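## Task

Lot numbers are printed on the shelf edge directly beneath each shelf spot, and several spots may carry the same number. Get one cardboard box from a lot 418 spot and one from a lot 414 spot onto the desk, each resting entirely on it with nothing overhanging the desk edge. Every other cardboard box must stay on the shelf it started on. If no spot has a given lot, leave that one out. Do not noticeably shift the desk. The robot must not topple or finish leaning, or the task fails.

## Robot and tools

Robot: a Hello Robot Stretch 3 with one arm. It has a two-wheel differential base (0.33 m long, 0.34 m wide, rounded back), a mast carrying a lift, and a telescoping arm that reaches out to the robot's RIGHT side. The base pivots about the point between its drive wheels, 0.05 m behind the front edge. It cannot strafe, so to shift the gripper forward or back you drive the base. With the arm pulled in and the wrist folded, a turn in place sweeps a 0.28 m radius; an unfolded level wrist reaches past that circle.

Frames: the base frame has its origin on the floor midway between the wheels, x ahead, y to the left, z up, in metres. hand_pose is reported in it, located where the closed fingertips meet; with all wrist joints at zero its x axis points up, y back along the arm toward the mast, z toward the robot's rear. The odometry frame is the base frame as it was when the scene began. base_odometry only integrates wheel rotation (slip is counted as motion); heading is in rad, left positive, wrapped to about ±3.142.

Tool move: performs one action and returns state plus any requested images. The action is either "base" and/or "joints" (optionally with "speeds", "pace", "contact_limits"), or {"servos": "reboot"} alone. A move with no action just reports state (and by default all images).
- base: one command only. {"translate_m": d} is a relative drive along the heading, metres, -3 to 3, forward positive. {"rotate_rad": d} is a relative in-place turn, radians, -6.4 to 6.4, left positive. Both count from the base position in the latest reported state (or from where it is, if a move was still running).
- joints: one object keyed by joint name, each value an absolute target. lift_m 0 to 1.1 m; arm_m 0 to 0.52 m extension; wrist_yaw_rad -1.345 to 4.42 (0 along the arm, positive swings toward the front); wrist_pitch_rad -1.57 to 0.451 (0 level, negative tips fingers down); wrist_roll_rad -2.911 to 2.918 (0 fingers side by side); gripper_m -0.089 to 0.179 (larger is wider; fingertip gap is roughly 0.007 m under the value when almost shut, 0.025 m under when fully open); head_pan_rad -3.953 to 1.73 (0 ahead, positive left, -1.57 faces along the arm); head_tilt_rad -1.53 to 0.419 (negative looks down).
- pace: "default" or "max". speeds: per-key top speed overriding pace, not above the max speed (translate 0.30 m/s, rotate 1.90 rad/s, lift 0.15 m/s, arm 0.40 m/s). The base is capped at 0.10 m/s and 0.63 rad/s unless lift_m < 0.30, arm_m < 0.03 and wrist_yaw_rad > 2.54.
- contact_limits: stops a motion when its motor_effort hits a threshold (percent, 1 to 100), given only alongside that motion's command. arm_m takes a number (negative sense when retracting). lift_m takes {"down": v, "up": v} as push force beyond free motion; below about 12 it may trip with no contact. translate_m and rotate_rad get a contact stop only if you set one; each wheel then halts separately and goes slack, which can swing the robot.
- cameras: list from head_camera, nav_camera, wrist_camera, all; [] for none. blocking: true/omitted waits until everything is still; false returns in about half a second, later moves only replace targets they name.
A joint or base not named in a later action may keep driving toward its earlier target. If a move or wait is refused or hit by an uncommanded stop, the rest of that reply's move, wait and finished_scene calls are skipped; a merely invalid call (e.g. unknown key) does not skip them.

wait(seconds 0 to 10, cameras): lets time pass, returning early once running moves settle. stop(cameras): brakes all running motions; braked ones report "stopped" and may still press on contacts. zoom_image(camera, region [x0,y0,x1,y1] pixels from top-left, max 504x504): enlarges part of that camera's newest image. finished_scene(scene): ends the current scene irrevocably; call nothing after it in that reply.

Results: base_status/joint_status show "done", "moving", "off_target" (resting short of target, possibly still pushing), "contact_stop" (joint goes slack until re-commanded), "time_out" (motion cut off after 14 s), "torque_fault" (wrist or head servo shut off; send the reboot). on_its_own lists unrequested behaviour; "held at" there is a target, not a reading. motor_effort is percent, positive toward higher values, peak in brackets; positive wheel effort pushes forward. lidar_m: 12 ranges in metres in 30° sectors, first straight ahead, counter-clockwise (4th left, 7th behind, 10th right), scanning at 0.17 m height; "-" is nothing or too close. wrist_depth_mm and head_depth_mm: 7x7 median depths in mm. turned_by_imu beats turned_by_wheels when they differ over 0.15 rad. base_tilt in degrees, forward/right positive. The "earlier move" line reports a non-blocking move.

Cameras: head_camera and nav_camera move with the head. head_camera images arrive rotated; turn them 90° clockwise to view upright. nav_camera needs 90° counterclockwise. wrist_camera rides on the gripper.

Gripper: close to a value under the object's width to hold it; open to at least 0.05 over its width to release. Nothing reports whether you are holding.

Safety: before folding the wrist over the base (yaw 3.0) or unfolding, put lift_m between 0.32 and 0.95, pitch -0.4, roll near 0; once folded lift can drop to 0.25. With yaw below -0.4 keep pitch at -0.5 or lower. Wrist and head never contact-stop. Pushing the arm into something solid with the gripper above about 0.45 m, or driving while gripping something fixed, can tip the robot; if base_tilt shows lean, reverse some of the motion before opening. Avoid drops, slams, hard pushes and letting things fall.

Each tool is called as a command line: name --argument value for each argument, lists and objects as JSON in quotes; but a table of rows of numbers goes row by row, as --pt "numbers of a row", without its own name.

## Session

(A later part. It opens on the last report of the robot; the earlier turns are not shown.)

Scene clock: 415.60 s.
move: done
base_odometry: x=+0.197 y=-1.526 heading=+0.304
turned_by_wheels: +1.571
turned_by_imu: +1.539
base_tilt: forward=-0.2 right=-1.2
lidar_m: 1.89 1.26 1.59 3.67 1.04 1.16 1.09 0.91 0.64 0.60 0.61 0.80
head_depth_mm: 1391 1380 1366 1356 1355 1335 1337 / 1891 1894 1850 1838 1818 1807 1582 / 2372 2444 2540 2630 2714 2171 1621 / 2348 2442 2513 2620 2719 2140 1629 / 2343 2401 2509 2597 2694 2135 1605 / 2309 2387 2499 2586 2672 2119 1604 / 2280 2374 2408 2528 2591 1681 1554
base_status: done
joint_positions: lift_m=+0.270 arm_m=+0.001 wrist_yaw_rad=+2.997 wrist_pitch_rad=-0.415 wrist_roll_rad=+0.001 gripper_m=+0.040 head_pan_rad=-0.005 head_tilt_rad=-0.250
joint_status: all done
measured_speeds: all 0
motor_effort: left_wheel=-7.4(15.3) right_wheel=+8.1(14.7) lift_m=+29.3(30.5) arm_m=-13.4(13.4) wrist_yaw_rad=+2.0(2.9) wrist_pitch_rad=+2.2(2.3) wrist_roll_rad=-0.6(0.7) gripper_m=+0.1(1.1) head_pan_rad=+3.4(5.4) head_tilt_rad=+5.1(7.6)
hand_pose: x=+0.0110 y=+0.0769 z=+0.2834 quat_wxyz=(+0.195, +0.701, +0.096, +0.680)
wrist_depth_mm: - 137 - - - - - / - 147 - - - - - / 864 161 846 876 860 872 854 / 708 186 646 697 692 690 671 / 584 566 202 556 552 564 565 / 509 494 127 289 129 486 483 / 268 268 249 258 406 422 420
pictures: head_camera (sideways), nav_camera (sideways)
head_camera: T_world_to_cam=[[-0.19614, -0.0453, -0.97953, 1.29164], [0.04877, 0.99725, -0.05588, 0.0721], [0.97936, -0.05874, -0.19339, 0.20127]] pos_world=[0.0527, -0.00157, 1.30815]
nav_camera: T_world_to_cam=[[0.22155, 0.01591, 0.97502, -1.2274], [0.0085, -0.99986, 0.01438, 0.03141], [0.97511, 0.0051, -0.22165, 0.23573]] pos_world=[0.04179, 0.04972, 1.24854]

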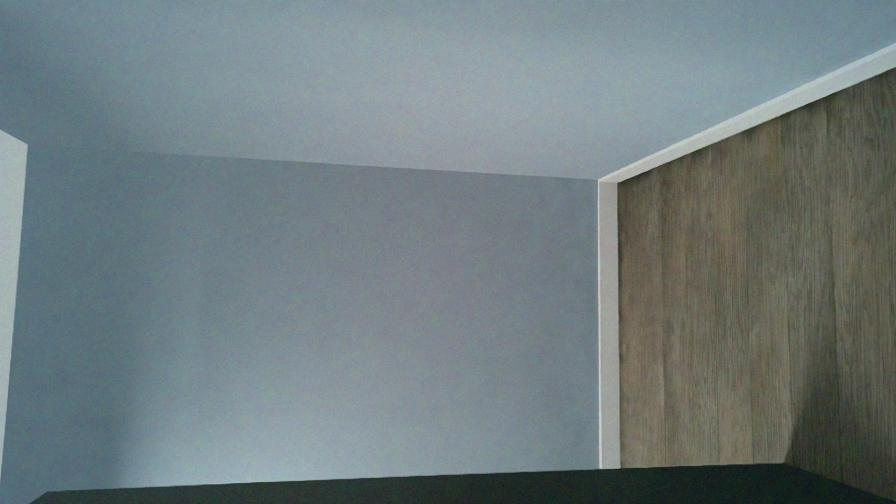

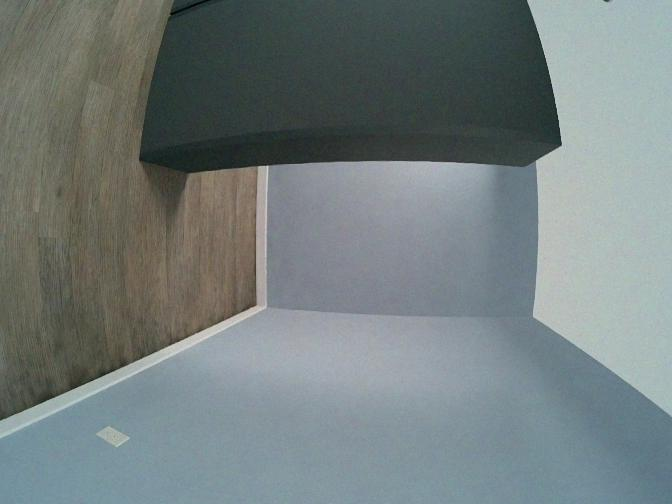

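move --base '{"translate_m": 1.75}' --joints '{"head_pan_rad": 1.0, "head_tilt_rad": -0.3}' --pace "max" --cameras '["nav_camera", "head_camera"]'

Scene clock: 431.83 s.
move: done
base_odometry: x=+1.867 y=-1.002 heading=+0.304
turned_by_wheels: +0.000
turned_by_imu: +0.001
base_tilt: forward=-0.4 right=-1.2
lidar_m: 0.92 0.94 1.23 0.53 0.54 0.70 2.51 0.75 0.52 0.49 0.50 0.67
head_depth_mm: 940 966 991 1022 1047 1082 1117 / 1041 1072 1101 1135 1177 1218 1261 / 1161 1206 1250 1287 1345 1392 1418 / 1328 1374 1423 1493 1557 1629 1536 / 1542 1605 1695 1772 1855 1874 1539 / 1837 1932 2056 2168 2295 1976 1517 / 2248 2395 2598 2769 2650 1964 1526
base_status: done
joint_positions: lift_m=+0.270 arm_m=+0.001 wrist_yaw_rad=+2.998 wrist_pitch_rad=-0.415 wrist_roll_rad=+0.001 gripper_m=+0.040 head_pan_rad=+1.000 head_tilt_rad=-0.300
joint_status: all done
measured_speeds: all 0
motor_effort: left_wheel=+1.4(13.2) right_wheel=+7.7(13.7) lift_m=+27.0(29.4) arm_m=-10.2(13.3) wrist_yaw_rad=+0.9(3.2) wrist_pitch_rad=+2.2(2.4) wrist_roll_rad=-0.3(0.8) gripper_m=+0.1(0.9) head_pan_rad=-2.6(6.4) head_tilt_rad=-3.3(6.3)
hand_pose: x=+0.0110 y=+0.0769 z=+0.2834 quat_wxyz=(+0.195, +0.701, +0.096, +0.680)
wrist_depth_mm: - 137 - - - - - / - 147 - - - - - / - 161 798 878 878 870 862 / - 179 222 692 682 684 678 / 587 564 202 555 554 565 560 / 497 498 127 290 129 484 482 / 269 270 248 257 406 424 421
pictures: head_camera (sideways), nav_camera (sideways)
head_camera: T_world_to_cam=[[-0.09348, -0.23113, -0.96842, 1.2765], [-0.81715, 0.5735, -0.05799, 0.08008], [0.56879, 0.78593, -0.24248, 0.26767]] pos_world=[0.03252, 0.03874, 1.30574]
nav_camera: T_world_to_cam=[[0.1318, 0.2367, 0.9626, -1.21071], [0.84893, -0.52833, 0.01368, 0.0272], [0.51181, 0.81537, -0.27058, 0.30227]] pos_world=[-0.01823, 0.05449, 1.24685]

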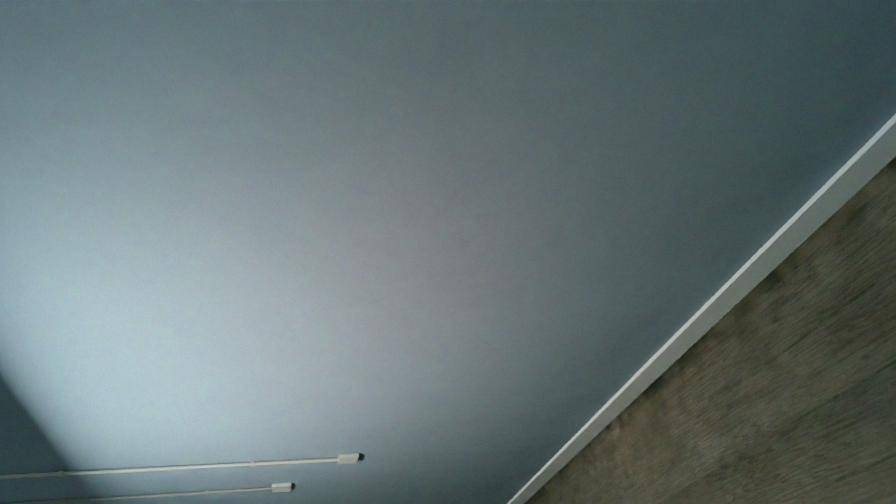

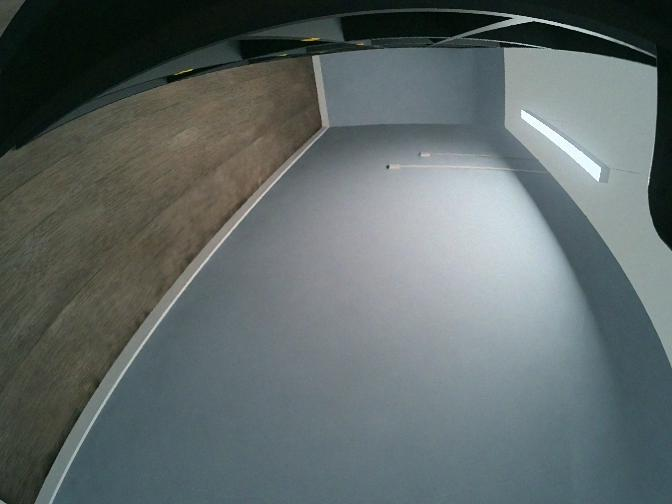

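move --base '{"translate_m": 0.5}'

move --base '{"rotate_rad": -1.571}' --joints '{"head_pan_rad": -2.2, "head_tilt_rad": -0.3}'

move --base '{"translate_m": -0.9}' --cameras '["nav_camera", "head_camera"]'

Scene clock: 451.20 s.
move: done
base_odometry: x=+2.344 y=-0.853 heading=+0.304
turned_by_wheels: +0.000
turned_by_imu: +0.000
base_tilt: forward=-0.1 right=-1.1
lidar_m: 0.43 0.43 0.57 1.36 1.57 0.80 2.36 0.70 0.49 0.46 0.48 0.45
head_depth_mm: 417 428 439 452 464 479 495 / 462 475 490 504 524 540 560 / 517 535 554 574 594 618 645 / 590 612 636 661 692 724 758 / 682 713 747 787 826 867 919 / 814 857 904 965 1032 1095 1168 / 1000 1069 1152 1250 1350 1471 1466
base_status: done
joint_positions: lift_m=+0.270 arm_m=+0.001 wrist_yaw_rad=+2.998 wrist_pitch_rad=-0.415 wrist_roll_rad=+0.001 gripper_m=+0.040 head_pan_rad=+1.000 head_tilt_rad=-0.300
joint_status: not commanded
measured_speeds: all 0
motor_effort: left_wheel=+3.2(8.2) right_wheel=+6.6(14.6) lift_m=+26.2(27.8) arm_m=-7.7(10.2) wrist_yaw_rad=+1.2(3.4) wrist_pitch_rad=+2.3(2.4) wrist_roll_rad=-0.4(0.7) gripper_m=+0.4(0.9) head_pan_rad=-0.9(2.6) head_tilt_rad=-2.1(3.3)
hand_pose: x=+0.0110 y=+0.0769 z=+0.2834 quat_wxyz=(+0.195, +0.701, +0.096, +0.680)
wrist_depth_mm: - 137 - - - - 460 / - 147 - - - - 461 / 857 161 837 882 868 679 475 / 710 186 649 678 695 650 480 / 596 564 202 558 548 567 476 / 499 495 127 289 129 484 463 / 271 271 247 259 401 422 421
pictures: none

Scene clock: 454.57 s.
move: done
base_odometry: x=+2.344 y=-0.853 heading=-1.267
turned_by_wheels: -1.571
turned_by_imu: -1.546
base_tilt: forward=-0.3 right=-1.1
lidar_m: 0.46 0.47 0.45 0.43 0.44 0.58 1.43 1.54 0.80 2.19 0.69 0.49
head_depth_mm: 1416 1415 1508 1379 1578 1419 1481 / 1366 1345 1571 1227 1654 1258 1462 / 697 735 1387 1065 1462 1159 1361 / 754 783 812 849 886 928 967 / 859 898 940 991 1036 1096 1157 / 2779 3220 3363 2962 2498 1910 1472 / 2940 3086 3178 3190 2823 1970 1528
base_status: done
joint_positions: lift_m=+0.270 arm_m=+0.001 wrist_yaw_rad=+2.998 wrist_pitch_rad=-0.415 wrist_roll_rad=+0.001 gripper_m=+0.040 head_pan_rad=-2.204 head_tilt_rad=-0.300
joint_status: all done
measured_speeds: all 0
motor_effort: left_wheel=+8.3(12.1) right_wheel=-9.2(13.1) lift_m=+26.0(26.7) arm_m=-12.4(13.6) wrist_yaw_rad=+0.9(3.7) wrist_pitch_rad=+2.2(2.4) wrist_roll_rad=-0.2(0.6) gripper_m=+0.4(0.9) head_pan_rad=+3.5(5.2) head_tilt_rad=-1.3(5.1)
hand_pose: x=+0.0110 y=+0.0769 z=+0.2834 quat_wxyz=(+0.195, +0.701, +0.096, +0.680)
wrist_depth_mm: 390 137 422 435 452 472 480 / 425 148 456 478 494 513 519 / 461 162 491 517 534 - - / 506 187 220 - - - - / 533 539 200 542 545 563 545 / 498 497 127 289 129 486 479 / 270 268 248 259 406 421 421
pictures: none

Scene clock: 463.37 s.
move: done
base_odometry: x=+2.075 y=+0.006 heading=-1.267
turned_by_wheels: +0.000
turned_by_imu: -0.001
base_tilt: forward=-0.4 right=-1.2
lidar_m: 1.36 0.57 0.41 0.39 0.40 0.52 1.28 1.60 0.82 1.07 0.69 1.43
head_depth_mm: 1435 1472 1561 1547 1608 1669 1518 / 1419 1432 1624 1205 1748 1322 1464 / 745 793 1447 1068 1541 1156 1413 / 728 743 790 827 876 929 980 / 829 827 911 947 877 1054 946 / 974 865 1065 1090 801 1175 908 / 951 733 1030 1056 740 1141 904
base_status: done
joint_positions: lift_m=+0.270 arm_m=+0.001 wrist_yaw_rad=+2.998 wrist_pitch_rad=-0.415 wrist_roll_rad=+0.001 gripper_m=+0.040 head_pan_rad=-2.200 head_tilt_rad=-0.300
joint_status: not commanded
measured_speeds: all 0
motor_effort: left_wheel=-0.6(11.4) right_wheel=-11.4(14.9) lift_m=+24.1(26.4) arm_m=-10.1(13.3) wrist_yaw_rad=+0.9(3.6) wrist_pitch_rad=+2.2(2.4) wrist_roll_rad=-0.3(0.8) gripper_m=+0.1(0.9) head_pan_rad=+3.0(4.3) head_tilt_rad=-0.3(2.1)
hand_pose: x=+0.0110 y=+0.0769 z=+0.2834 quat_wxyz=(+0.195, +0.701, +0.096, +0.680)
wrist_depth_mm: 353 137 380 397 411 430 450 / 388 147 412 431 446 469 490 / 421 162 444 473 492 513 533 / 459 187 481 520 539 - - / 494 503 202 538 158 562 558 / 503 496 126 287 129 482 485 / 269 269 248 257 402 422 421
pictures: head_camera (sideways), nav_camera (sideways)
head_camera: T_world_to_cam=[[0.10676, 0.22528, -0.96843, 1.27528], [0.78247, -0.61998, -0.05796, 0.07032], [-0.61346, -0.75158, -0.24247, 0.2749]] pos_world=[-0.02253, -0.03709, 1.30574]
nav_camera: T_world_to_cam=[[-0.14532, -0.22863, 0.96261, -1.20902], [-0.81678, 0.57679, 0.01369, 0.03735], [-0.55835, -0.78425, -0.27056, 0.3088]] pos_world=[0.02722, -0.05579, 1.24685]

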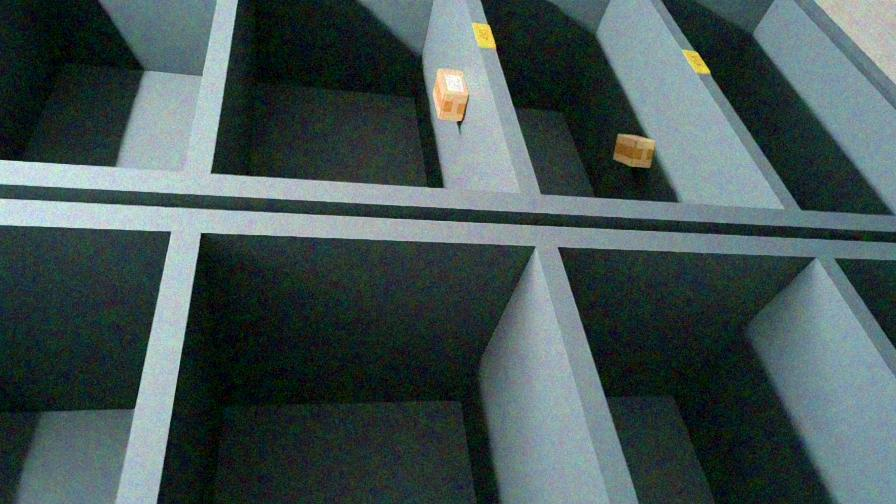

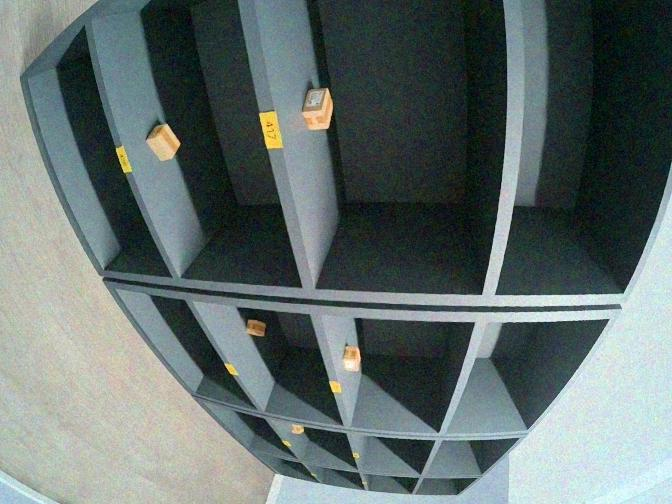

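zoom_image --camera "nav_camera" --region '[100, 90, 300, 190]'

zoom_image --camera "nav_camera" --region '[210, 320, 370, 404]'

zoom_image --camera "nav_camera" --region '[270, 410, 390, 500]'

Scaled by 2.520 from the camera's image (finer frame: 792x594).

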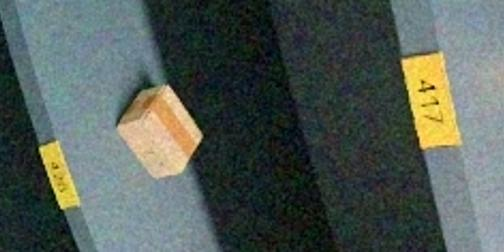

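Scaled by 3.150 from the camera's image (finer frame: 792x594).

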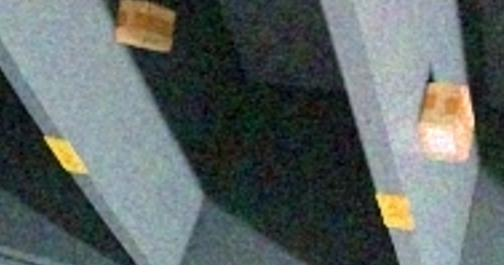

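Scaled by 4.200 from the camera's image (finer frame: 792x594).

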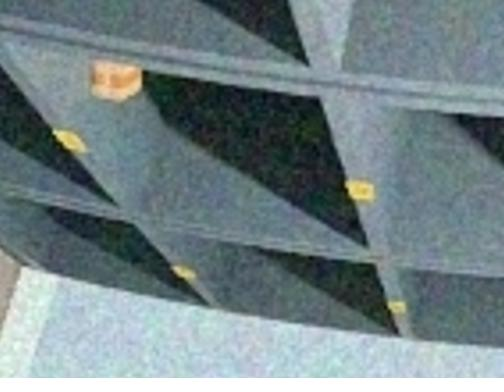

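move --joints '{"head_pan_rad": -1.4, "head_tilt_rad": -0.5}' --cameras '["nav_camera"]'

zoom_image --camera "nav_camera" --region '[220, 150, 440, 350]'

move --base '{"translate_m": -1.35}' --joints '{"head_pan_rad": -1.57}' --cameras '["nav_camera"]'

zoom_image --camera "nav_camera" --region '[200, 0, 440, 250]'

zoom_image --camera "nav_camera" --region '[200, 250, 440, 500]'

Scene clock: 479.73 s.
move: done
base_odometry: x=+2.075 y=+0.006 heading=-1.267
turned_by_wheels: +0.000
turned_by_imu: +0.000
base_tilt: forward=-0.3 right=-1.2
lidar_m: 1.36 0.57 0.40 0.39 0.40 0.52 1.29 1.59 0.82 1.07 0.69 1.42
head_depth_mm: 848 919 985 734 1163 966 1158 / 869 932 1008 726 1189 920 1179 / 879 949 1011 724 1193 955 1194 / 888 955 1027 757 1213 947 1193 / 889 966 1021 749 1173 940 1218 / 697 760 802 741 905 898 1039 / 563 589 636 702 1790 1521 1284
base_status: not commanded
joint_positions: lift_m=+0.270 arm_m=+0.001 wrist_yaw_rad=+2.998 wrist_pitch_rad=-0.415 wrist_roll_rad=+0.001 gripper_m=+0.040 head_pan_rad=-1.377 head_tilt_rad=-0.503
joint_status: all done
measured_speeds: all 0
motor_effort: left_wheel=-0.8(1.3) right_wheel=-11.3(11.8) lift_m=+23.4(24.3) arm_m=-9.8(10.2) wrist_yaw_rad=+2.4(2.6) wrist_pitch_rad=+2.3(2.3) wrist_roll_rad=-0.6(0.6) gripper_m=-0.1(0.7) head_pan_rad=-0.4(5.1) head_tilt_rad=-3.9(7.8)
hand_pose: x=+0.0110 y=+0.0769 z=+0.2834 quat_wxyz=(+0.195, +0.701, +0.096, +0.680)
wrist_depth_mm: 354 137 381 398 412 425 449 / 390 147 413 427 451 468 493 / 422 162 445 471 498 519 530 / 465 186 474 517 545 - - / 487 499 203 534 159 563 565 / 500 493 126 289 130 483 479 / 270 270 248 258 404 422 420
pictures: nav_camera (sideways)
nav_camera: T_world_to_cam=[[0.10507, -0.44644, 0.88863, -1.11391], [-0.9778, -0.20926, 0.01048, 0.04249], [0.18128, -0.87, -0.45851, 0.54882]] pos_world=[0.0591, -0.01092, 1.24104]

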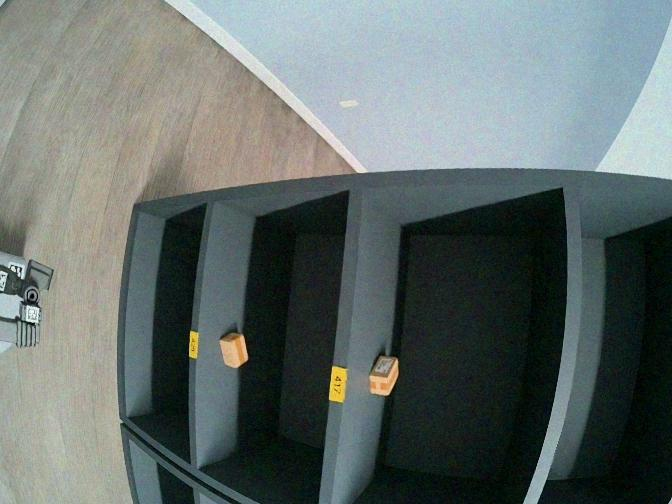

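Scaled by 2.291 from the camera's image (finer frame: 792x594).

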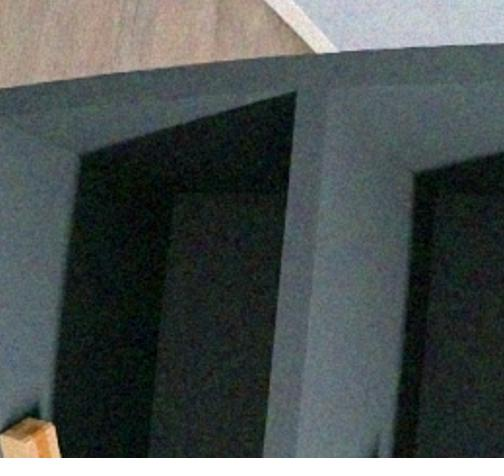

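Scene clock: 492.27 s.
move: done
base_odometry: x=+1.671 y=+1.294 heading=-1.267
turned_by_wheels: +0.000
turned_by_imu: -0.001
base_tilt: forward=-0.4 right=-1.2
lidar_m: 1.52 0.48 0.34 0.32 0.33 0.44 1.07 1.27 0.72 0.70 1.05 0.98
head_depth_mm: 565 1016 1092 847 1259 1002 1245 / 558 612 665 740 1106 965 1239 / 681 758 743 735 833 927 1030 / 925 1005 1071 812 1174 980 1192 / 931 1001 1063 806 1219 973 1223 / 920 997 1057 795 1211 971 1224 / 919 993 1052 782 1198 967 1213
base_status: done
joint_positions: lift_m=+0.270 arm_m=+0.001 wrist_yaw_rad=+2.998 wrist_pitch_rad=-0.415 wrist_roll_rad=+0.001 gripper_m=+0.040 head_pan_rad=-1.570 head_tilt_rad=-0.500
joint_status: all done
measured_speeds: all 0
motor_effort: left_wheel=-4.9(10.0) right_wheel=-7.9(14.8) lift_m=+24.1(24.7) arm_m=-6.8(10.3) wrist_yaw_rad=+1.6(3.2) wrist_pitch_rad=+2.3(2.4) wrist_roll_rad=-0.4(0.8) gripper_m=+0.4(1.3) head_pan_rad=-3.5(5.1) head_tilt_rad=+4.3(5.1)
hand_pose: x=+0.0110 y=+0.0769 z=+0.2834 quat_wxyz=(+0.195, +0.701, +0.096, +0.680)
wrist_depth_mm: 303 137 329 338 353 366 379 / 330 147 353 370 383 403 416 / 361 163 377 404 422 439 466 / 393 186 411 446 468 496 512 / 431 439 202 471 488 535 545 / 459 466 127 289 129 483 482 / 271 270 248 258 402 421 421
pictures: nav_camera (sideways)
nav_camera: T_world_to_cam=[[0.01735, -0.45598, 0.88982, -1.11495], [-0.99979, -0.01752, 0.01052, 0.04262], [0.0108, -0.88982, -0.45619, 0.54692]] pos_world=[0.05606, -0.02099, 1.24116]

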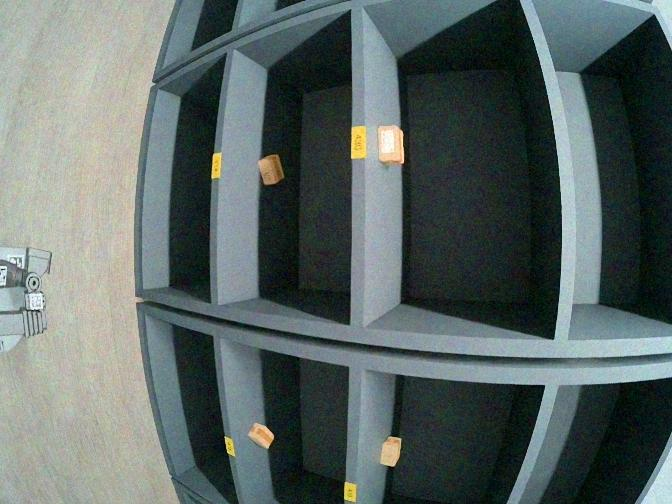

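Scaled by 2.016 from the camera's image (finer frame: 792x594).

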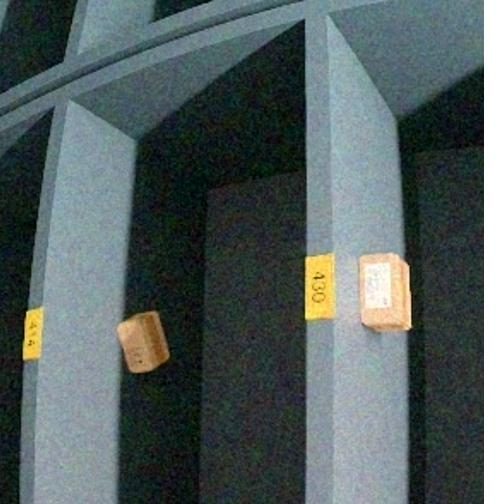

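Scaled by 2.016 from the camera's image (finer frame: 792x594).

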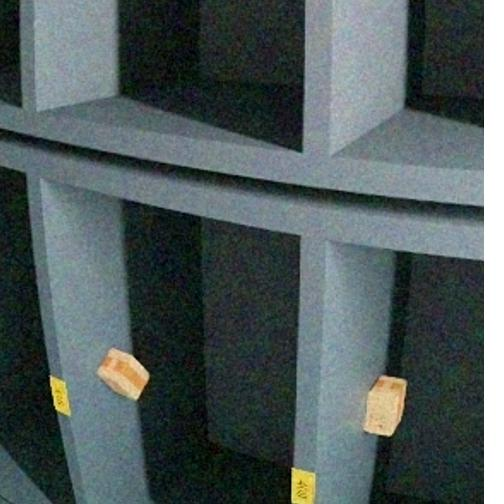

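move --base '{"translate_m": 0.355}' --joints '{"lift_m": 0.7}'

move --joints '{"wrist_yaw_rad": 0.0, "gripper_m": 0.16, "head_tilt_rad": -0.6}'

move --joints '{"arm_m": 0.2, "wrist_pitch_rad": -0.5}' --cameras '["head_camera", "wrist_camera"]'

Scene clock: 507.07 s.
move: done
base_odometry: x=+1.777 y=+0.955 heading=-1.266
turned_by_wheels: +0.000
turned_by_imu: +0.000
base_tilt: forward=-0.3 right=-1.2
lidar_m: 1.61 0.51 0.36 0.34 0.35 0.46 1.13 1.57 0.83 1.12 0.76 1.45
head_depth_mm: 833 1012 1079 844 1152 1002 1147 / 858 1003 1073 835 1248 995 1240 / 886 999 1064 824 1244 988 1231 / 918 993 1056 763 1231 982 1230 / 911 990 1044 803 1223 973 1222 / 912 982 1042 797 1217 975 1215 / 905 976 1033 785 1148 931 1184
base_status: done
joint_positions: lift_m=+0.700 arm_m=+0.001 wrist_yaw_rad=+2.998 wrist_pitch_rad=-0.415 wrist_roll_rad=+0.001 gripper_m=+0.040 head_pan_rad=-1.570 head_tilt_rad=-0.500
joint_status: all done
measured_speeds: all 0
motor_effort: left_wheel=+8.4(11.9) right_wheel=+1.8(10.7) lift_m=+29.8(32.9) arm_m=-4.5(6.3) wrist_yaw_rad=+1.3(3.2) wrist_pitch_rad=+2.3(2.4) wrist_roll_rad=-0.3(0.7) gripper_m=+0.5(1.0) head_pan_rad=-2.9(3.7) head_tilt_rad=+3.6(4.9)
hand_pose: x=+0.0110 y=+0.0769 z=+0.7134 quat_wxyz=(+0.195, +0.701, +0.096, +0.680)
wrist_depth_mm: 318 137 342 356 368 384 401 / 351 147 371 383 402 418 440 / 377 161 398 421 440 465 485 / 411 186 428 464 489 516 531 / 450 459 202 501 164 - - / 499 517 127 - 127 - - / - - 253 - - - 819
pictures: none

Scene clock: 509.57 s.
move: done
base_odometry: x=+1.777 y=+0.955 heading=-1.266
turned_by_wheels: +0.000
turned_by_imu: +0.000
base_tilt: forward=-0.3 right=-1.2
lidar_m: 1.60 0.51 0.36 0.34 0.35 0.46 1.13 1.57 0.83 1.12 0.75 1.45
head_depth_mm: 929 1019 925 1108 1071 1096 1186 / 924 1017 910 1276 1103 1325 1199 / 917 1014 898 1259 1096 1319 1182 / 915 1006 767 1257 1066 1308 1170 / 909 998 870 1249 1081 1297 1162 / 908 998 858 1237 1071 1301 1173 / 900 989 850 1135 1064 1165 1158
base_status: not commanded
joint_positions: lift_m=+0.700 arm_m=+0.001 wrist_yaw_rad=+0.003 wrist_pitch_rad=-0.415 wrist_roll_rad=+0.001 gripper_m=+0.160 head_pan_rad=-1.570 head_tilt_rad=-0.600
joint_status: all done
measured_speeds: all 0
motor_effort: left_wheel=+8.3(8.9) right_wheel=+2.0(2.8) lift_m=+23.1(29.6) arm_m=-4.0(5.2) wrist_yaw_rad=-4.2(6.2) wrist_pitch_rad=+2.3(2.4) wrist_roll_rad=-0.3(0.6) gripper_m=+0.0(82.1) head_pan_rad=-3.2(3.4) head_tilt_rad=-5.6(7.3)
hand_pose: x=-0.0208 y=-0.3703 z=+0.7134 quat_wxyz=(+0.692, +0.147, -0.692, -0.145)
wrist_depth_mm: 482 - - - - 803 - / 482 - - - - 848 - / 479 - - - - - - / 514 523 525 532 542 518 520 / - 143 - - - 148 - / 115 127 - - - 135 - / 112 124 - - - - 109
pictures: none

Scene clock: 512.27 s.
move: done
base_odometry: x=+1.777 y=+0.955 heading=-1.266
turned_by_wheels: +0.000
turned_by_imu: +0.000
base_tilt: forward=-0.4 right=-1.3
lidar_m: 1.60 0.51 0.36 0.34 0.35 0.46 1.13 1.57 0.83 1.12 0.75 1.45
head_depth_mm: 928 1023 926 1105 1075 1100 1180 / 926 1014 911 1277 1105 453 361 / 918 1009 896 1261 1092 447 1151 / 913 1010 771 1254 1066 469 1169 / 911 998 872 1254 1075 1272 1185 / 908 995 860 1237 1068 1303 1172 / 904 990 849 1141 1064 1163 1161
base_status: not commanded
joint_positions: lift_m=+0.700 arm_m=+0.200 wrist_yaw_rad=+0.003 wrist_pitch_rad=-0.511 wrist_roll_rad=+0.001 gripper_m=+0.160 head_pan_rad=-1.570 head_tilt_rad=-0.600
joint_status: all done
measured_speeds: all 0
motor_effort: left_wheel=+8.9(9.0) right_wheel=+1.9(2.5) lift_m=+28.5(28.8) arm_m=+13.1(15.7) wrist_yaw_rad=-2.0(4.4) wrist_pitch_rad=+1.6(4.4) wrist_roll_rad=-0.5(0.7) gripper_m=+1.0(1.1) head_pan_rad=-2.9(3.6) head_tilt_rad=-4.6(5.7)
hand_pose: x=-0.0209 y=-0.5566 z=+0.6923 quat_wxyz=(+0.684, +0.180, -0.684, -0.178)
wrist_depth_mm: 494 - - - - - - / 491 - - - - - - / 496 522 521 495 504 498 497 / 454 450 447 442 435 436 427 / 385 370 379 379 375 373 370 / 367 125 - - - 135 124 / 112 120 - - - - 109
pictures: head_camera (sideways), wrist_camera
head_camera: T_world_to_cam=[[-0.04669, 0.52016, -0.85279, 1.12529], [0.9975, -0.02112, -0.06749, 0.08136], [-0.05311, -0.85381, -0.51787, 0.62985]] pos_world=[0.00484, -0.04585, 1.29131]
wrist_camera: T_world_to_cam=[[-0.99888, -0.03674, -0.02967, -0.01407], [-0.0016, 0.65433, -0.75621, 0.92024], [0.0472, -0.75532, -0.65366, 0.19927]] pos_world=[-0.02199, -0.45214, 0.82573]

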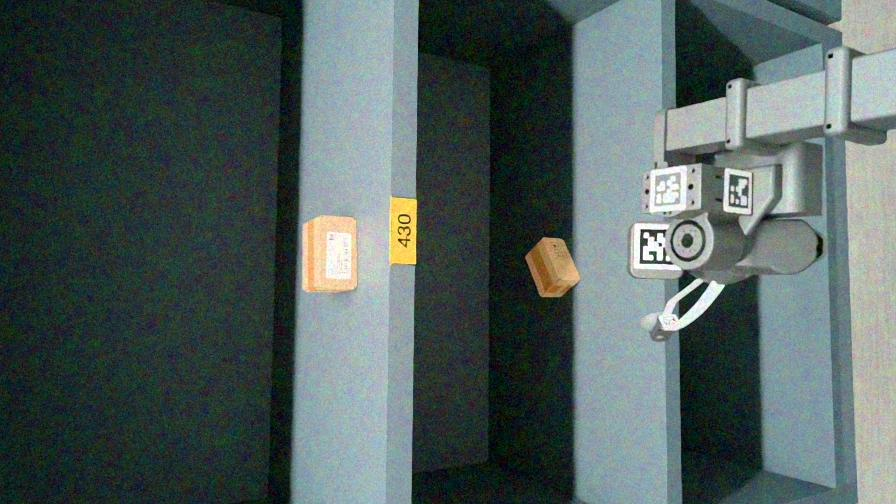

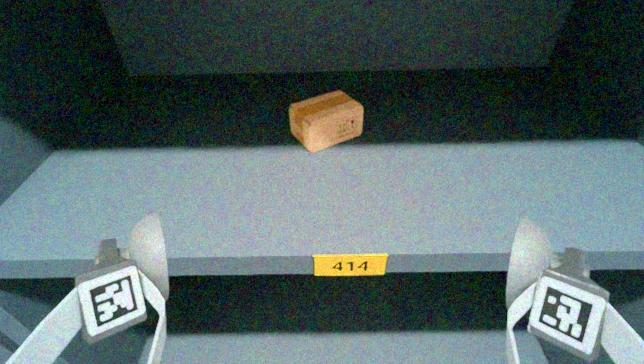

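move --base '{"translate_m": -0.068}' --joints '{"wrist_yaw_rad": 0.48, "wrist_pitch_rad": -0.34, "arm_m": 0.4}'

move --joints '{"arm_m": 0.518, "lift_m": 0.65}' --contact_limits '{"arm_m": 40}' --cameras '["wrist_camera"]'

Scene clock: 535.97 s.
move: done
base_odometry: x=+1.757 y=+1.020 heading=-1.267
turned_by_wheels: +0.000
turned_by_imu: +0.001
base_tilt: forward=-0.1 right=-1.2
lidar_m: 1.58 0.50 0.36 0.34 0.34 0.46 1.13 1.50 0.79 1.12 0.79 1.51
head_depth_mm: 929 997 914 963 1003 1039 1165 / 924 1019 910 1259 1098 451 371 / 920 1013 895 1246 617 1286 1191 / 914 1005 877 1240 653 1308 1177 / 911 1001 764 1246 1007 1294 1174 / 909 1000 856 1243 1039 1295 1175 / 902 995 846 1231 1063 1289 1161
base_status: done
joint_positions: lift_m=+0.700 arm_m=+0.400 wrist_yaw_rad=+0.477 wrist_pitch_rad=-0.361 wrist_roll_rad=+0.001 gripper_m=+0.160 head_pan_rad=-1.570 head_tilt_rad=-0.600
joint_status: all done
measured_speeds: all 0
motor_effort: left_wheel=-7.2(10.5) right_wheel=-6.4(12.4) lift_m=+28.4(31.5) arm_m=+12.9(15.0) wrist_yaw_rad=+1.6(6.5) wrist_pitch_rad=+3.4(6.9) wrist_roll_rad=-0.3(0.6) gripper_m=+0.6(1.4) head_pan_rad=-2.7(3.4) head_tilt_rad=-4.4(5.0)
hand_pose: x=+0.0847 y=-0.7505 z=+0.7258 quat_wxyz=(+0.706, +0.288, -0.646, +0.041)
wrist_depth_mm: 354 438 - - - - - / 365 457 - - - - - / 379 459 - - - - - / 390 473 526 537 534 - - / 397 450 466 460 459 454 435 / 384 127 387 383 322 136 377 / 115 327 336 334 326 321 113
pictures: none

Scene clock: 538.10 s.
move: done
base_odometry: x=+1.757 y=+1.020 heading=-1.267
turned_by_wheels: +0.000
turned_by_imu: +0.000
base_tilt: forward=-0.3 right=-1.2
lidar_m: 1.58 0.50 0.35 0.34 0.35 0.46 1.13 1.51 0.79 1.12 0.79 1.51
head_depth_mm: 927 993 917 959 1001 1036 1189 / 927 1018 909 1256 1105 958 410 / 920 1014 895 1237 698 952 1188 / 915 1003 883 838 852 1311 1183 / 914 1002 766 1246 1037 1304 1182 / 907 995 856 1240 1069 1295 1170 / 903 993 841 1229 1063 1288 1168
base_status: not commanded
joint_positions: lift_m=+0.650 arm_m=+0.518 wrist_yaw_rad=+0.477 wrist_pitch_rad=-0.360 wrist_roll_rad=+0.001 gripper_m=+0.160 head_pan_rad=-1.570 head_tilt_rad=-0.600
joint_status: all done
measured_speeds: all 0
motor_effort: left_wheel=-6.7(7.5) right_wheel=-5.4(6.5) lift_m=+30.2(30.8) arm_m=+13.0(15.3) wrist_yaw_rad=+2.3(3.5) wrist_pitch_rad=+3.3(3.5) wrist_roll_rad=-0.3(0.5) gripper_m=+0.6(1.1) head_pan_rad=-2.8(3.2) head_tilt_rad=-3.6(4.7)
contact_limits: arm_m 40 (drawing in: default 31, maximum 55; extending or still: default 40, maximum 69)
hand_pose: x=+0.0847 y=-0.8685 z=+0.6758 quat_wxyz=(+0.706, +0.288, -0.646, +0.041)
wrist_depth_mm: 362 433 - - - - - / 368 451 - - - - - / 383 467 - - - - - / 394 456 480 454 - - - / 388 376 384 384 382 353 351 / 331 127 324 323 322 136 317 / 115 267 280 230 224 270 112
wrist_camera: T_world_to_cam=[[-0.87012, -0.49224, -0.02419, -0.33084], [-0.24443, 0.47365, -0.84612, 1.03643], [0.42795, -0.73031, -0.53245, -0.14446]] pos_world=[0.02728, -0.75925, 0.79202]

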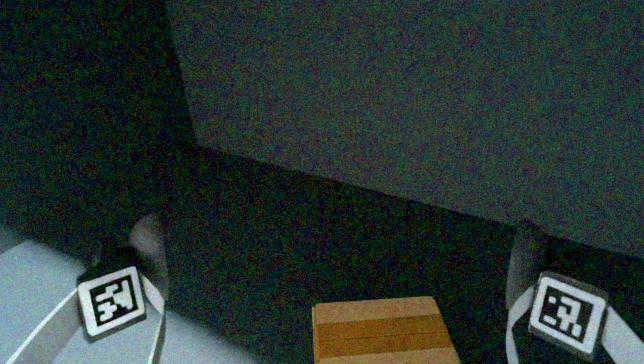

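move --base '{"translate_m": -0.032}'

move --joints '{"lift_m": 0.552}' --contact_limits '{"lift_m": {"down": 14}}' --cameras '["wrist_camera"]'

Scene clock: 545.17 s.
move: done
base_odometry: x=+1.747 y=+1.050 heading=-1.267
turned_by_wheels: +0.000
turned_by_imu: +0.000
base_tilt: forward=-0.4 right=-1.1
lidar_m: 1.58 0.50 0.35 0.34 0.34 0.46 1.12 1.48 0.78 1.12 0.81 1.52
head_depth_mm: 907 950 857 886 929 1023 1205 / 926 1025 909 1200 1099 966 411 / 924 1018 895 1246 699 952 1189 / 916 1010 882 838 848 1305 1190 / 911 1006 765 1250 1039 1306 1174 / 913 1001 851 1243 1066 1298 1177 / 904 992 843 1236 1062 1296 1173
base_status: done
joint_positions: lift_m=+0.650 arm_m=+0.518 wrist_yaw_rad=+0.477 wrist_pitch_rad=-0.360 wrist_roll_rad=+0.001 gripper_m=+0.160 head_pan_rad=-1.570 head_tilt_rad=-0.600
joint_status: not commanded
measured_speeds: all 0
motor_effort: left_wheel=-5.8(10.6) right_wheel=-4.2(10.7) lift_m=+29.3(30.7) arm_m=+13.5(14.1) wrist_yaw_rad=+1.9(3.5) wrist_pitch_rad=+3.3(3.4) wrist_roll_rad=-0.3(0.7) gripper_m=+0.9(1.0) head_pan_rad=-2.7(3.1) head_tilt_rad=-3.4(3.8)
contact_limits: arm_m 40 (drawing in: default 31, maximum 55; extending or still: default 40, maximum 69)
hand_pose: x=+0.0847 y=-0.8685 z=+0.6758 quat_wxyz=(+0.706, +0.288, -0.646, +0.041)
wrist_depth_mm: 387 454 - - - - - / 397 470 - - - - - / 410 485 - - - - - / 423 483 478 457 - - - / 395 375 391 384 381 353 351 / 329 127 325 260 321 136 317 / 115 269 281 224 263 270 112
pictures: none

Scene clock: 546.90 s.
move: done
base_odometry: x=+1.747 y=+1.050 heading=-1.267
turned_by_wheels: +0.000
turned_by_imu: +0.000
base_tilt: forward=-0.2 right=-1.1
lidar_m: 1.58 0.50 0.35 0.34 0.34 0.46 1.12 1.48 0.77 1.12 0.81 1.53
head_depth_mm: 908 948 858 887 933 1025 1205 / 930 1026 912 1203 1099 1186 1182 / 920 1016 895 1264 826 664 1153 / 918 1009 880 1265 832 1312 1183 / 913 1002 763 1249 1038 1302 1177 / 908 998 851 1246 1071 1305 1172 / 905 994 846 1233 1066 1296 1168
base_status: not commanded
joint_positions: lift_m=+0.552 arm_m=+0.518 wrist_yaw_rad=+0.477 wrist_pitch_rad=-0.360 wrist_roll_rad=+0.001 gripper_m=+0.160 head_pan_rad=-1.570 head_tilt_rad=-0.600
joint_status: all done
measured_speeds: all 0
motor_effort: left_wheel=-6.2(6.5) right_wheel=-4.2(5.1) lift_m=+23.2(30.0) arm_m=+13.4(13.7) wrist_yaw_rad=+1.5(3.0) wrist_pitch_rad=+3.2(3.4) wrist_roll_rad=-0.4(0.7) gripper_m=+0.8(1.0) head_pan_rad=-2.4(2.9) head_tilt_rad=-2.6(3.9)
contact_limits: arm_m 40 (drawing in: default 31, maximum 55; extending or still: default 40, maximum 69); lift_m down 14 (down: maximum 72; up: maximum 65)
hand_pose: x=+0.0847 y=-0.8685 z=+0.5779 quat_wxyz=(+0.706, +0.288, -0.646, +0.041)
wrist_depth_mm: 388 456 - - - - - / 398 478 - - - - - / 387 391 389 386 357 335 - / 301 298 298 201 277 288 286 / 242 240 230 167 170 227 233 / 203 127 200 178 185 137 191 / 115 168 173 172 171 166 112
wrist_camera: T_world_to_cam=[[-0.87007, -0.49233, -0.02419, -0.33328], [-0.24446, 0.4736, -0.84613, 0.95349], [0.42803, -0.73028, -0.53243, -0.19663]] pos_world=[0.02728, -0.75925, 0.69402]

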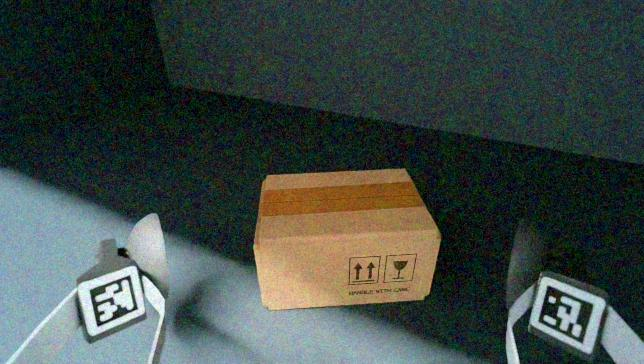

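move --joints '{"gripper_m": 0.04}'

move --joints '{"lift_m": 0.64}' --speeds '{"lift_m": 0.06}' --cameras '["wrist_camera"]'

Scene clock: 556.87 s.
move: done
base_odometry: x=+1.747 y=+1.050 heading=-1.266
turned_by_wheels: +0.000
turned_by_imu: +0.000
base_tilt: forward=-0.3 right=-1.1
lidar_m: 1.57 0.50 0.35 0.34 0.34 0.46 1.12 1.48 0.77 1.12 0.81 1.52
head_depth_mm: 910 947 861 884 931 1022 1208 / 929 1021 908 1205 1100 1184 1189 / 920 1009 894 1273 824 663 1155 / 917 1009 885 1262 831 1309 1186 / 911 1005 763 1251 1038 1298 1180 / 906 1000 853 1241 1070 1296 1173 / 903 991 847 1236 1063 1296 1166
base_status: not commanded
joint_positions: lift_m=+0.552 arm_m=+0.518 wrist_yaw_rad=+0.481 wrist_pitch_rad=-0.360 wrist_roll_rad=+0.001 gripper_m=+0.040 head_pan_rad=-1.570 head_tilt_rad=-0.600
joint_status: all done
measured_speeds: all 0
motor_effort: left_wheel=-1.9(6.3) right_wheel=-4.6(4.8) lift_m=+24.1(24.5) arm_m=+12.1(13.4) wrist_yaw_rad=-0.6(3.3) wrist_pitch_rad=+3.3(3.4) wrist_roll_rad=-0.4(0.5) gripper_m=+0.5(85.9) head_pan_rad=-2.5(2.8) head_tilt_rad=-2.3(3.0)
contact_limits: arm_m 40 (drawing in: default 31, maximum 55; extending or still: default 40, maximum 69); lift_m down 14 (down: maximum 72; up: maximum 65)
hand_pose: x=+0.0856 y=-0.8681 z=+0.5779 quat_wxyz=(+0.706, +0.289, -0.645, +0.042)
wrist_depth_mm: 384 449 - - - - - / 398 478 - - - - - / 386 392 390 383 262 336 - / 301 299 296 218 217 288 288 / 241 241 240 211 197 234 233 / 203 202 126 194 129 197 197 / 175 179 164 172 167 170 170
pictures: none

Scene clock: 558.93 s.
move: done
base_odometry: x=+1.747 y=+1.050 heading=-1.266
turned_by_wheels: +0.000
turned_by_imu: +0.000
base_tilt: forward=-0.2 right=-1.2
lidar_m: 1.57 0.50 0.35 0.34 0.34 0.46 1.12 1.48 0.78 1.12 0.81 1.52
head_depth_mm: 910 947 858 889 932 1020 1202 / 925 1017 911 1204 1104 965 420 / 923 1016 897 1238 712 942 1193 / 920 1010 882 850 848 1308 1180 / 914 1003 764 1239 1039 1304 1180 / 911 1000 850 1243 1069 1297 1176 / 904 993 843 1233 1061 1285 1165
base_status: not commanded
joint_positions: lift_m=+0.640 arm_m=+0.518 wrist_yaw_rad=+0.481 wrist_pitch_rad=-0.360 wrist_roll_rad=+0.001 gripper_m=+0.040 head_pan_rad=-1.570 head_tilt_rad=-0.600
joint_status: all done
measured_speeds: all 0
motor_effort: left_wheel=-2.0(2.6) right_wheel=-4.1(5.5) lift_m=+28.5(33.4) arm_m=+12.4(13.1) wrist_yaw_rad=-1.9(2.6) wrist_pitch_rad=+3.2(3.4) wrist_roll_rad=-0.5(0.7) gripper_m=+0.4(0.9) head_pan_rad=-2.7(3.1) head_tilt_rad=-2.1(3.2)
contact_limits: arm_m 40 (drawing in: default 31, maximum 55; extending or still: default 40, maximum 69)
hand_pose: x=+0.0856 y=-0.8681 z=+0.6659 quat_wxyz=(+0.706, +0.289, -0.645, +0.042)
wrist_depth_mm: 382 452 - - - - - / 393 470 - - - - - / 411 485 - - - - - / 419 463 463 457 416 - - / 379 376 375 355 356 361 349 / 316 315 127 256 129 306 306 / 272 278 255 258 253 265 265
wrist_camera: T_world_to_cam=[[-0.86802, -0.49595, -0.02418, -0.33352], [-0.24634, 0.47241, -0.84625, 1.02719], [0.43112, -0.7286, -0.53223, -0.14876]] pos_world=[0.02767, -0.75905, 0.78202]

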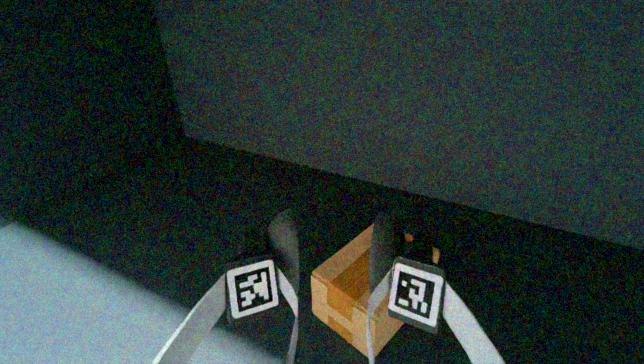

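move --joints '{"gripper_m": 0.16, "arm_m": 0.42, "wrist_yaw_rad": 0.1}' --cameras '["wrist_camera"]'

Scene clock: 565.17 s.
move: done
base_odometry: x=+1.747 y=+1.050 heading=-1.266
turned_by_wheels: +0.000
turned_by_imu: +0.000
base_tilt: forward=-0.3 right=-1.3
lidar_m: 1.57 0.50 0.35 0.34 0.34 0.46 1.12 1.49 0.78 1.12 0.81 1.52
head_depth_mm: 908 952 858 888 936 1022 1199 / 928 1020 910 1202 1103 963 430 / 925 1009 897 1273 668 956 1189 / 918 1011 879 1254 691 1313 1180 / 913 999 766 1256 1038 1301 1180 / 913 996 852 1249 1072 1295 1172 / 903 995 842 1234 1065 1291 1164
base_status: not commanded
joint_positions: lift_m=+0.640 arm_m=+0.420 wrist_yaw_rad=+0.103 wrist_pitch_rad=-0.360 wrist_roll_rad=+0.001 gripper_m=+0.160 head_pan_rad=-1.570 head_tilt_rad=-0.600
joint_status: all done
measured_speeds: all 0
motor_effort: left_wheel=-2.0(2.5) right_wheel=-4.7(5.3) lift_m=+29.8(30.4) arm_m=-12.6(14.9) wrist_yaw_rad=-3.8(6.8) wrist_pitch_rad=+3.1(3.3) wrist_roll_rad=-0.6(0.8) gripper_m=+0.5(82.7) head_pan_rad=-2.5(2.8) head_tilt_rad=-1.5(2.3)
hand_pose: x=+0.0023 y=-0.7951 z=+0.6659 quat_wxyz=(+0.701, +0.162, -0.688, -0.091)
wrist_depth_mm: - - - - - - - / - - - - - - - / - - - - - - 449 / 472 468 461 462 458 450 444 / 379 361 327 361 370 365 364 / 317 127 312 310 311 136 307 / 115 263 269 268 267 259 112
wrist_camera: T_world_to_cam=[[-0.98978, -0.14052, -0.02425, -0.08669], [-0.05451, 0.53, -0.84624, 1.01754], [0.13177, -0.83627, -0.53225, -0.1446]] pos_world=[-0.01128, -0.67241, 0.78202]

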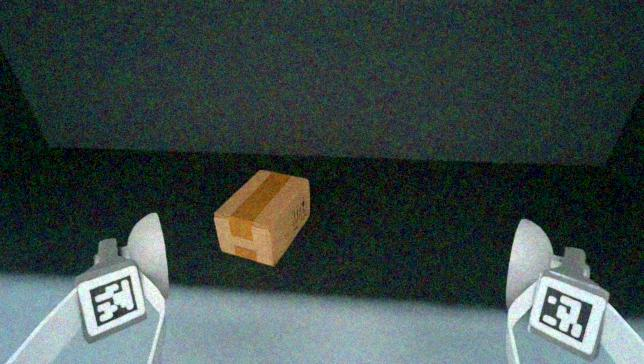

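move --joints '{"arm_m": 0.05, "wrist_yaw_rad": 0.0, "lift_m": 0.68}'

move --base '{"rotate_rad": -0.3}'

move --base '{"translate_m": 0.22}'

move --base '{"rotate_rad": 0.3}'

move --base '{"translate_m": -0.054}' --joints '{"wrist_yaw_rad": -0.22, "wrist_pitch_rad": -0.36, "arm_m": 0.4, "lift_m": 0.65}' --cameras '["wrist_camera"]'

Scene clock: 591.47 s.
move: done
base_odometry: x=+1.747 y=+1.050 heading=-1.266
turned_by_wheels: +0.000
turned_by_imu: +0.000
base_tilt: forward=-0.4 right=-1.0
lidar_m: 1.58 0.50 0.35 0.33 0.34 0.46 1.12 1.48 0.78 1.12 0.81 1.53
head_depth_mm: 907 953 859 888 932 1020 1203 / 929 1020 912 1202 1103 1190 1199 / 923 1014 895 1266 1095 1317 1184 / 914 1009 884 1269 1089 1310 435 / 912 1004 766 1248 1078 1308 1166 / 910 999 853 1244 1066 1296 1171 / 906 994 843 1232 1065 1291 1167
base_status: not commanded
joint_positions: lift_m=+0.680 arm_m=+0.050 wrist_yaw_rad=+0.003 wrist_pitch_rad=-0.360 wrist_roll_rad=+0.001 gripper_m=+0.160 head_pan_rad=-1.570 head_tilt_rad=-0.600
joint_status: all done
measured_speeds: all 0
motor_effort: left_wheel=-1.8(2.4) right_wheel=-4.7(5.3) lift_m=+23.8(33.0) arm_m=-12.8(15.2) wrist_yaw_rad=-3.7(6.5) wrist_pitch_rad=+3.2(3.3) wrist_roll_rad=-0.3(0.8) gripper_m=+0.9(1.4) head_pan_rad=-2.4(2.9) head_tilt_rad=-0.2(1.6)
hand_pose: x=-0.0208 y=-0.4263 z=+0.7059 quat_wxyz=(+0.696, +0.128, -0.695, -0.126)
wrist_depth_mm: - - - - - - - / - - - - - - - / - - - - - 689 - / 524 518 513 514 509 499 - / 481 475 481 - - 468 460 / - 125 - - - 135 - / 112 124 - - - - 109
pictures: none

Scene clock: 593.00 s.
move: done
base_odometry: x=+1.747 y=+1.050 heading=-1.566
turned_by_wheels: -0.300
turned_by_imu: -0.295
base_tilt: forward=-0.4 right=-1.2
lidar_m: 1.54 0.79 0.41 0.34 0.34 0.37 0.59 2.30 0.82 0.78 1.05 0.81
head_depth_mm: 647 1209 1000 1489 1244 1419 1245 / 630 686 772 910 1144 1393 1240 / 736 777 786 896 1004 1136 1203 / 926 1008 884 1161 1084 1314 435 / 941 1032 875 1264 1072 1308 1169 / 911 998 856 1229 1075 1261 1162 / 884 965 847 1181 1038 939 1140
base_status: done
joint_positions: lift_m=+0.680 arm_m=+0.050 wrist_yaw_rad=+0.003 wrist_pitch_rad=-0.360 wrist_roll_rad=+0.001 gripper_m=+0.160 head_pan_rad=-1.570 head_tilt_rad=-0.600
joint_status: not commanded
measured_speeds: all 0
motor_effort: left_wheel=+8.3(12.1) right_wheel=-9.9(13.5) lift_m=+25.3(25.6) arm_m=-11.6(13.5) wrist_yaw_rad=-2.6(4.5) wrist_pitch_rad=+3.1(3.3) wrist_roll_rad=-0.3(0.7) gripper_m=+0.2(1.1) head_pan_rad=-2.1(2.6) head_tilt_rad=-1.3(1.3)
hand_pose: x=-0.0209 y=-0.4263 z=+0.7059 quat_wxyz=(+0.696, +0.128, -0.695, -0.126)
wrist_depth_mm: - - - - - - - / - - - - - - - / - 612 - - - - - / 520 522 520 515 533 - - / 443 452 - - - - - / 115 125 - - - 135 969 / 112 - - - - 842 113
pictures: none

Scene clock: 596.33 s.
move: done
base_odometry: x=+1.748 y=+0.830 heading=-1.566
turned_by_wheels: +0.000
turned_by_imu: -0.001
base_tilt: forward=-0.3 right=-1.3
lidar_m: 1.32 0.96 0.50 0.41 0.41 0.45 0.72 1.64 0.84 1.04 0.65 0.67
head_depth_mm: 798 829 833 901 996 1305 1248 / 930 983 917 1071 1069 1208 1237 / 944 1046 900 1276 1097 1327 1186 / 909 998 887 1266 1084 1274 435 / 881 967 815 1194 1055 919 1129 / 849 928 855 1149 1069 914 1143 / 823 898 849 663 1066 878 1140
base_status: done
joint_positions: lift_m=+0.680 arm_m=+0.050 wrist_yaw_rad=+0.003 wrist_pitch_rad=-0.360 wrist_roll_rad=+0.001 gripper_m=+0.160 head_pan_rad=-1.570 head_tilt_rad=-0.600
joint_status: not commanded
measured_speeds: all 0
motor_effort: left_wheel=+3.8(13.0) right_wheel=+5.6(7.1) lift_m=+28.6(29.2) arm_m=-12.4(13.0) wrist_yaw_rad=-2.7(4.4) wrist_pitch_rad=+3.2(3.3) wrist_roll_rad=-0.4(0.6) gripper_m=+0.8(1.1) head_pan_rad=-1.7(2.5) head_tilt_rad=-0.5(1.3)
hand_pose: x=-0.0209 y=-0.4263 z=+0.7059 quat_wxyz=(+0.696, +0.128, -0.695, -0.126)
wrist_depth_mm: - - - - 765 - - / - - - - 862 - - / - - 593 - - - - / 520 520 515 512 514 527 - / 442 422 438 449 487 141 - / 371 125 416 - - 135 - / 112 - - - - - 112
pictures: none

Scene clock: 597.87 s.
move: done
base_odometry: x=+1.748 y=+0.830 heading=-1.266
turned_by_wheels: +0.300
turned_by_imu: +0.295
base_tilt: forward=-0.2 right=-1.2
lidar_m: 1.92 0.61 0.43 0.41 0.42 0.55 1.37 0.89 0.84 1.05 0.65 1.32
head_depth_mm: 869 956 929 710 1110 969 1179 / 864 951 911 702 1107 964 1173 / 862 946 905 1187 1053 932 1138 / 855 945 889 1173 1086 952 435 / 852 941 873 1168 1080 915 1121 / 849 936 859 1129 1074 941 1144 / 828 843 783 734 861 867 1033
base_status: done
joint_positions: lift_m=+0.680 arm_m=+0.050 wrist_yaw_rad=+0.003 wrist_pitch_rad=-0.360 wrist_roll_rad=+0.001 gripper_m=+0.160 head_pan_rad=-1.570 head_tilt_rad=-0.600
joint_status: not commanded
measured_speeds: all 0
motor_effort: left_wheel=-7.7(12.2) right_wheel=+9.8(13.0) lift_m=+29.9(29.9) arm_m=-12.5(12.7) wrist_yaw_rad=-1.7(4.3) wrist_pitch_rad=+3.2(3.3) wrist_roll_rad=-0.4(0.6) gripper_m=+0.5(1.1) head_pan_rad=-2.1(2.5) head_tilt_rad=+1.0(1.0)
hand_pose: x=-0.0209 y=-0.4263 z=+0.7059 quat_wxyz=(+0.696, +0.128, -0.695, -0.126)
wrist_depth_mm: 370 459 - - - - 676 / 368 460 - - - - 743 / 352 460 - - 590 - - / 367 487 517 513 507 510 500 / 393 421 434 435 430 429 426 / 115 125 415 - - 136 124 / 112 127 - - - - 109
pictures: none

Scene clock: 601.63 s.
move: done
base_odometry: x=+1.732 y=+0.882 heading=-1.266
turned_by_wheels: +0.000
turned_by_imu: -0.001
base_tilt: forward=-0.5 right=-1.2
lidar_m: 1.92 0.60 0.43 0.41 0.42 0.55 1.36 1.57 0.81 1.05 0.67 1.37
head_depth_mm: 871 958 928 1166 1119 969 1169 / 868 956 915 1197 1098 903 419 / 861 953 898 1184 642 875 1159 / 856 947 885 1179 669 924 1160 / 851 937 873 1171 1079 946 1150 / 847 934 856 1161 1070 939 1146 / 846 918 847 895 995 914 1094
base_status: done
joint_positions: lift_m=+0.650 arm_m=+0.400 wrist_yaw_rad=-0.217 wrist_pitch_rad=-0.374 wrist_roll_rad=+0.001 gripper_m=+0.160 head_pan_rad=-1.570 head_tilt_rad=-0.600
joint_status: all done
measured_speeds: all 0
motor_effort: left_wheel=-4.1(11.1) right_wheel=-8.9(10.9) lift_m=+29.4(30.8) arm_m=+13.0(15.4) wrist_yaw_rad=-4.0(6.4) wrist_pitch_rad=+2.1(4.3) wrist_roll_rad=-0.3(0.6) gripper_m=+0.9(1.3) head_pan_rad=-1.5(2.7) head_tilt_rad=+0.8(1.4)
hand_pose: x=-0.0710 y=-0.7693 z=+0.6727 quat_wxyz=(+0.676, +0.055, -0.705, -0.206)
wrist_depth_mm: - - - - - - 460 / - - - - - - 499 / - - - - - - - / - 436 447 447 464 460 452 / 388 371 380 329 376 378 371 / 326 127 323 294 320 136 314 / 115 265 280 276 274 267 112
wrist_camera: T_world_to_cam=[[-0.98361, 0.17862, -0.02471, 0.0908], [0.1176, 0.5315, -0.83886, 1.01407], [-0.1367, -0.82801, -0.54379, -0.1147]] pos_world=[-0.04562, -0.65017, 0.79053]

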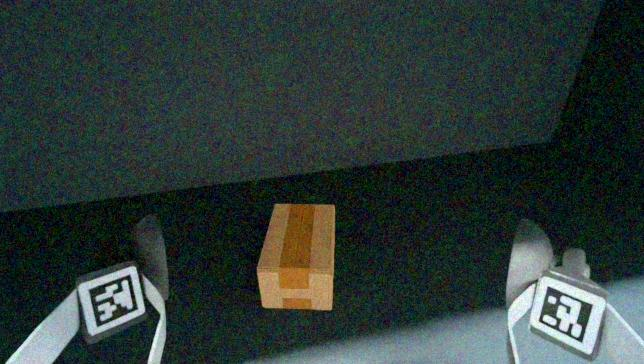

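move --base '{"translate_m":0.03}' --joints '{"arm_m":0.48}' --contact_limits '{"arm_m":35}' --cameras '["wrist_camera"]'

Scene clock: 635.03 s.
move: done
base_odometry: x=+1.741 y=+0.853 heading=-1.267
turned_by_wheels: +0.000
turned_by_imu: +0.000
base_tilt: forward=-0.3 right=-1.2
lidar_m: 1.91 0.60 0.43 0.41 0.42 0.55 1.36 0.89 0.82 1.05 0.66 1.34
head_depth_mm: 869 961 925 713 1111 972 1176 / 865 953 912 1194 1112 906 420 / 864 949 897 695 700 898 1157 / 858 943 888 814 743 950 1154 / 854 937 874 1175 1079 947 1151 / 849 934 854 1158 1078 937 1143 / 840 905 802 805 947 888 1058
base_status: done
joint_positions: lift_m=+0.650 arm_m=+0.480 wrist_yaw_rad=-0.217 wrist_pitch_rad=-0.374 wrist_roll_rad=+0.001 gripper_m=+0.160 head_pan_rad=-1.570 head_tilt_rad=-0.600
joint_status: all done
measured_speeds: all 0
motor_effort: left_wheel=+2.4(9.0) right_wheel=+7.2(10.2) lift_m=+26.9(31.3) arm_m=+13.4(15.1) wrist_yaw_rad=-2.6(3.9) wrist_pitch_rad=+2.1(2.1) wrist_roll_rad=-0.3(0.6) gripper_m=+0.4(1.1) head_pan_rad=-1.3(2.3) head_tilt_rad=+1.9(2.0)
contact_limits: arm_m 35 (drawing in: default 31, maximum 55; extending or still: default 40, maximum 69)
hand_pose: x=-0.0710 y=-0.8493 z=+0.6727 quat_wxyz=(+0.676, +0.055, -0.705, -0.206)
wrist_depth_mm: - - - - - - - / - - - - - - - / - - - - - - - / - - - - 426 440 455 / - 148 379 381 376 375 371 / 323 127 323 274 308 136 315 / 115 264 278 229 268 267 112
wrist_camera: T_world_to_cam=[[-0.9836, 0.17868, -0.0248, 0.1052], [0.11769, 0.53148, -0.83885, 1.05658], [-0.1367, -0.82801, -0.54379, -0.18094]] pos_world=[-0.04562, -0.73017, 0.79053]

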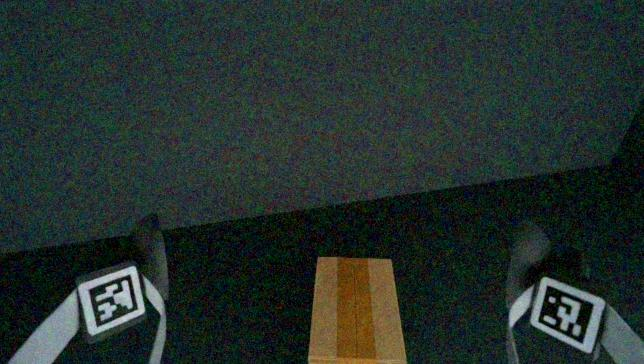

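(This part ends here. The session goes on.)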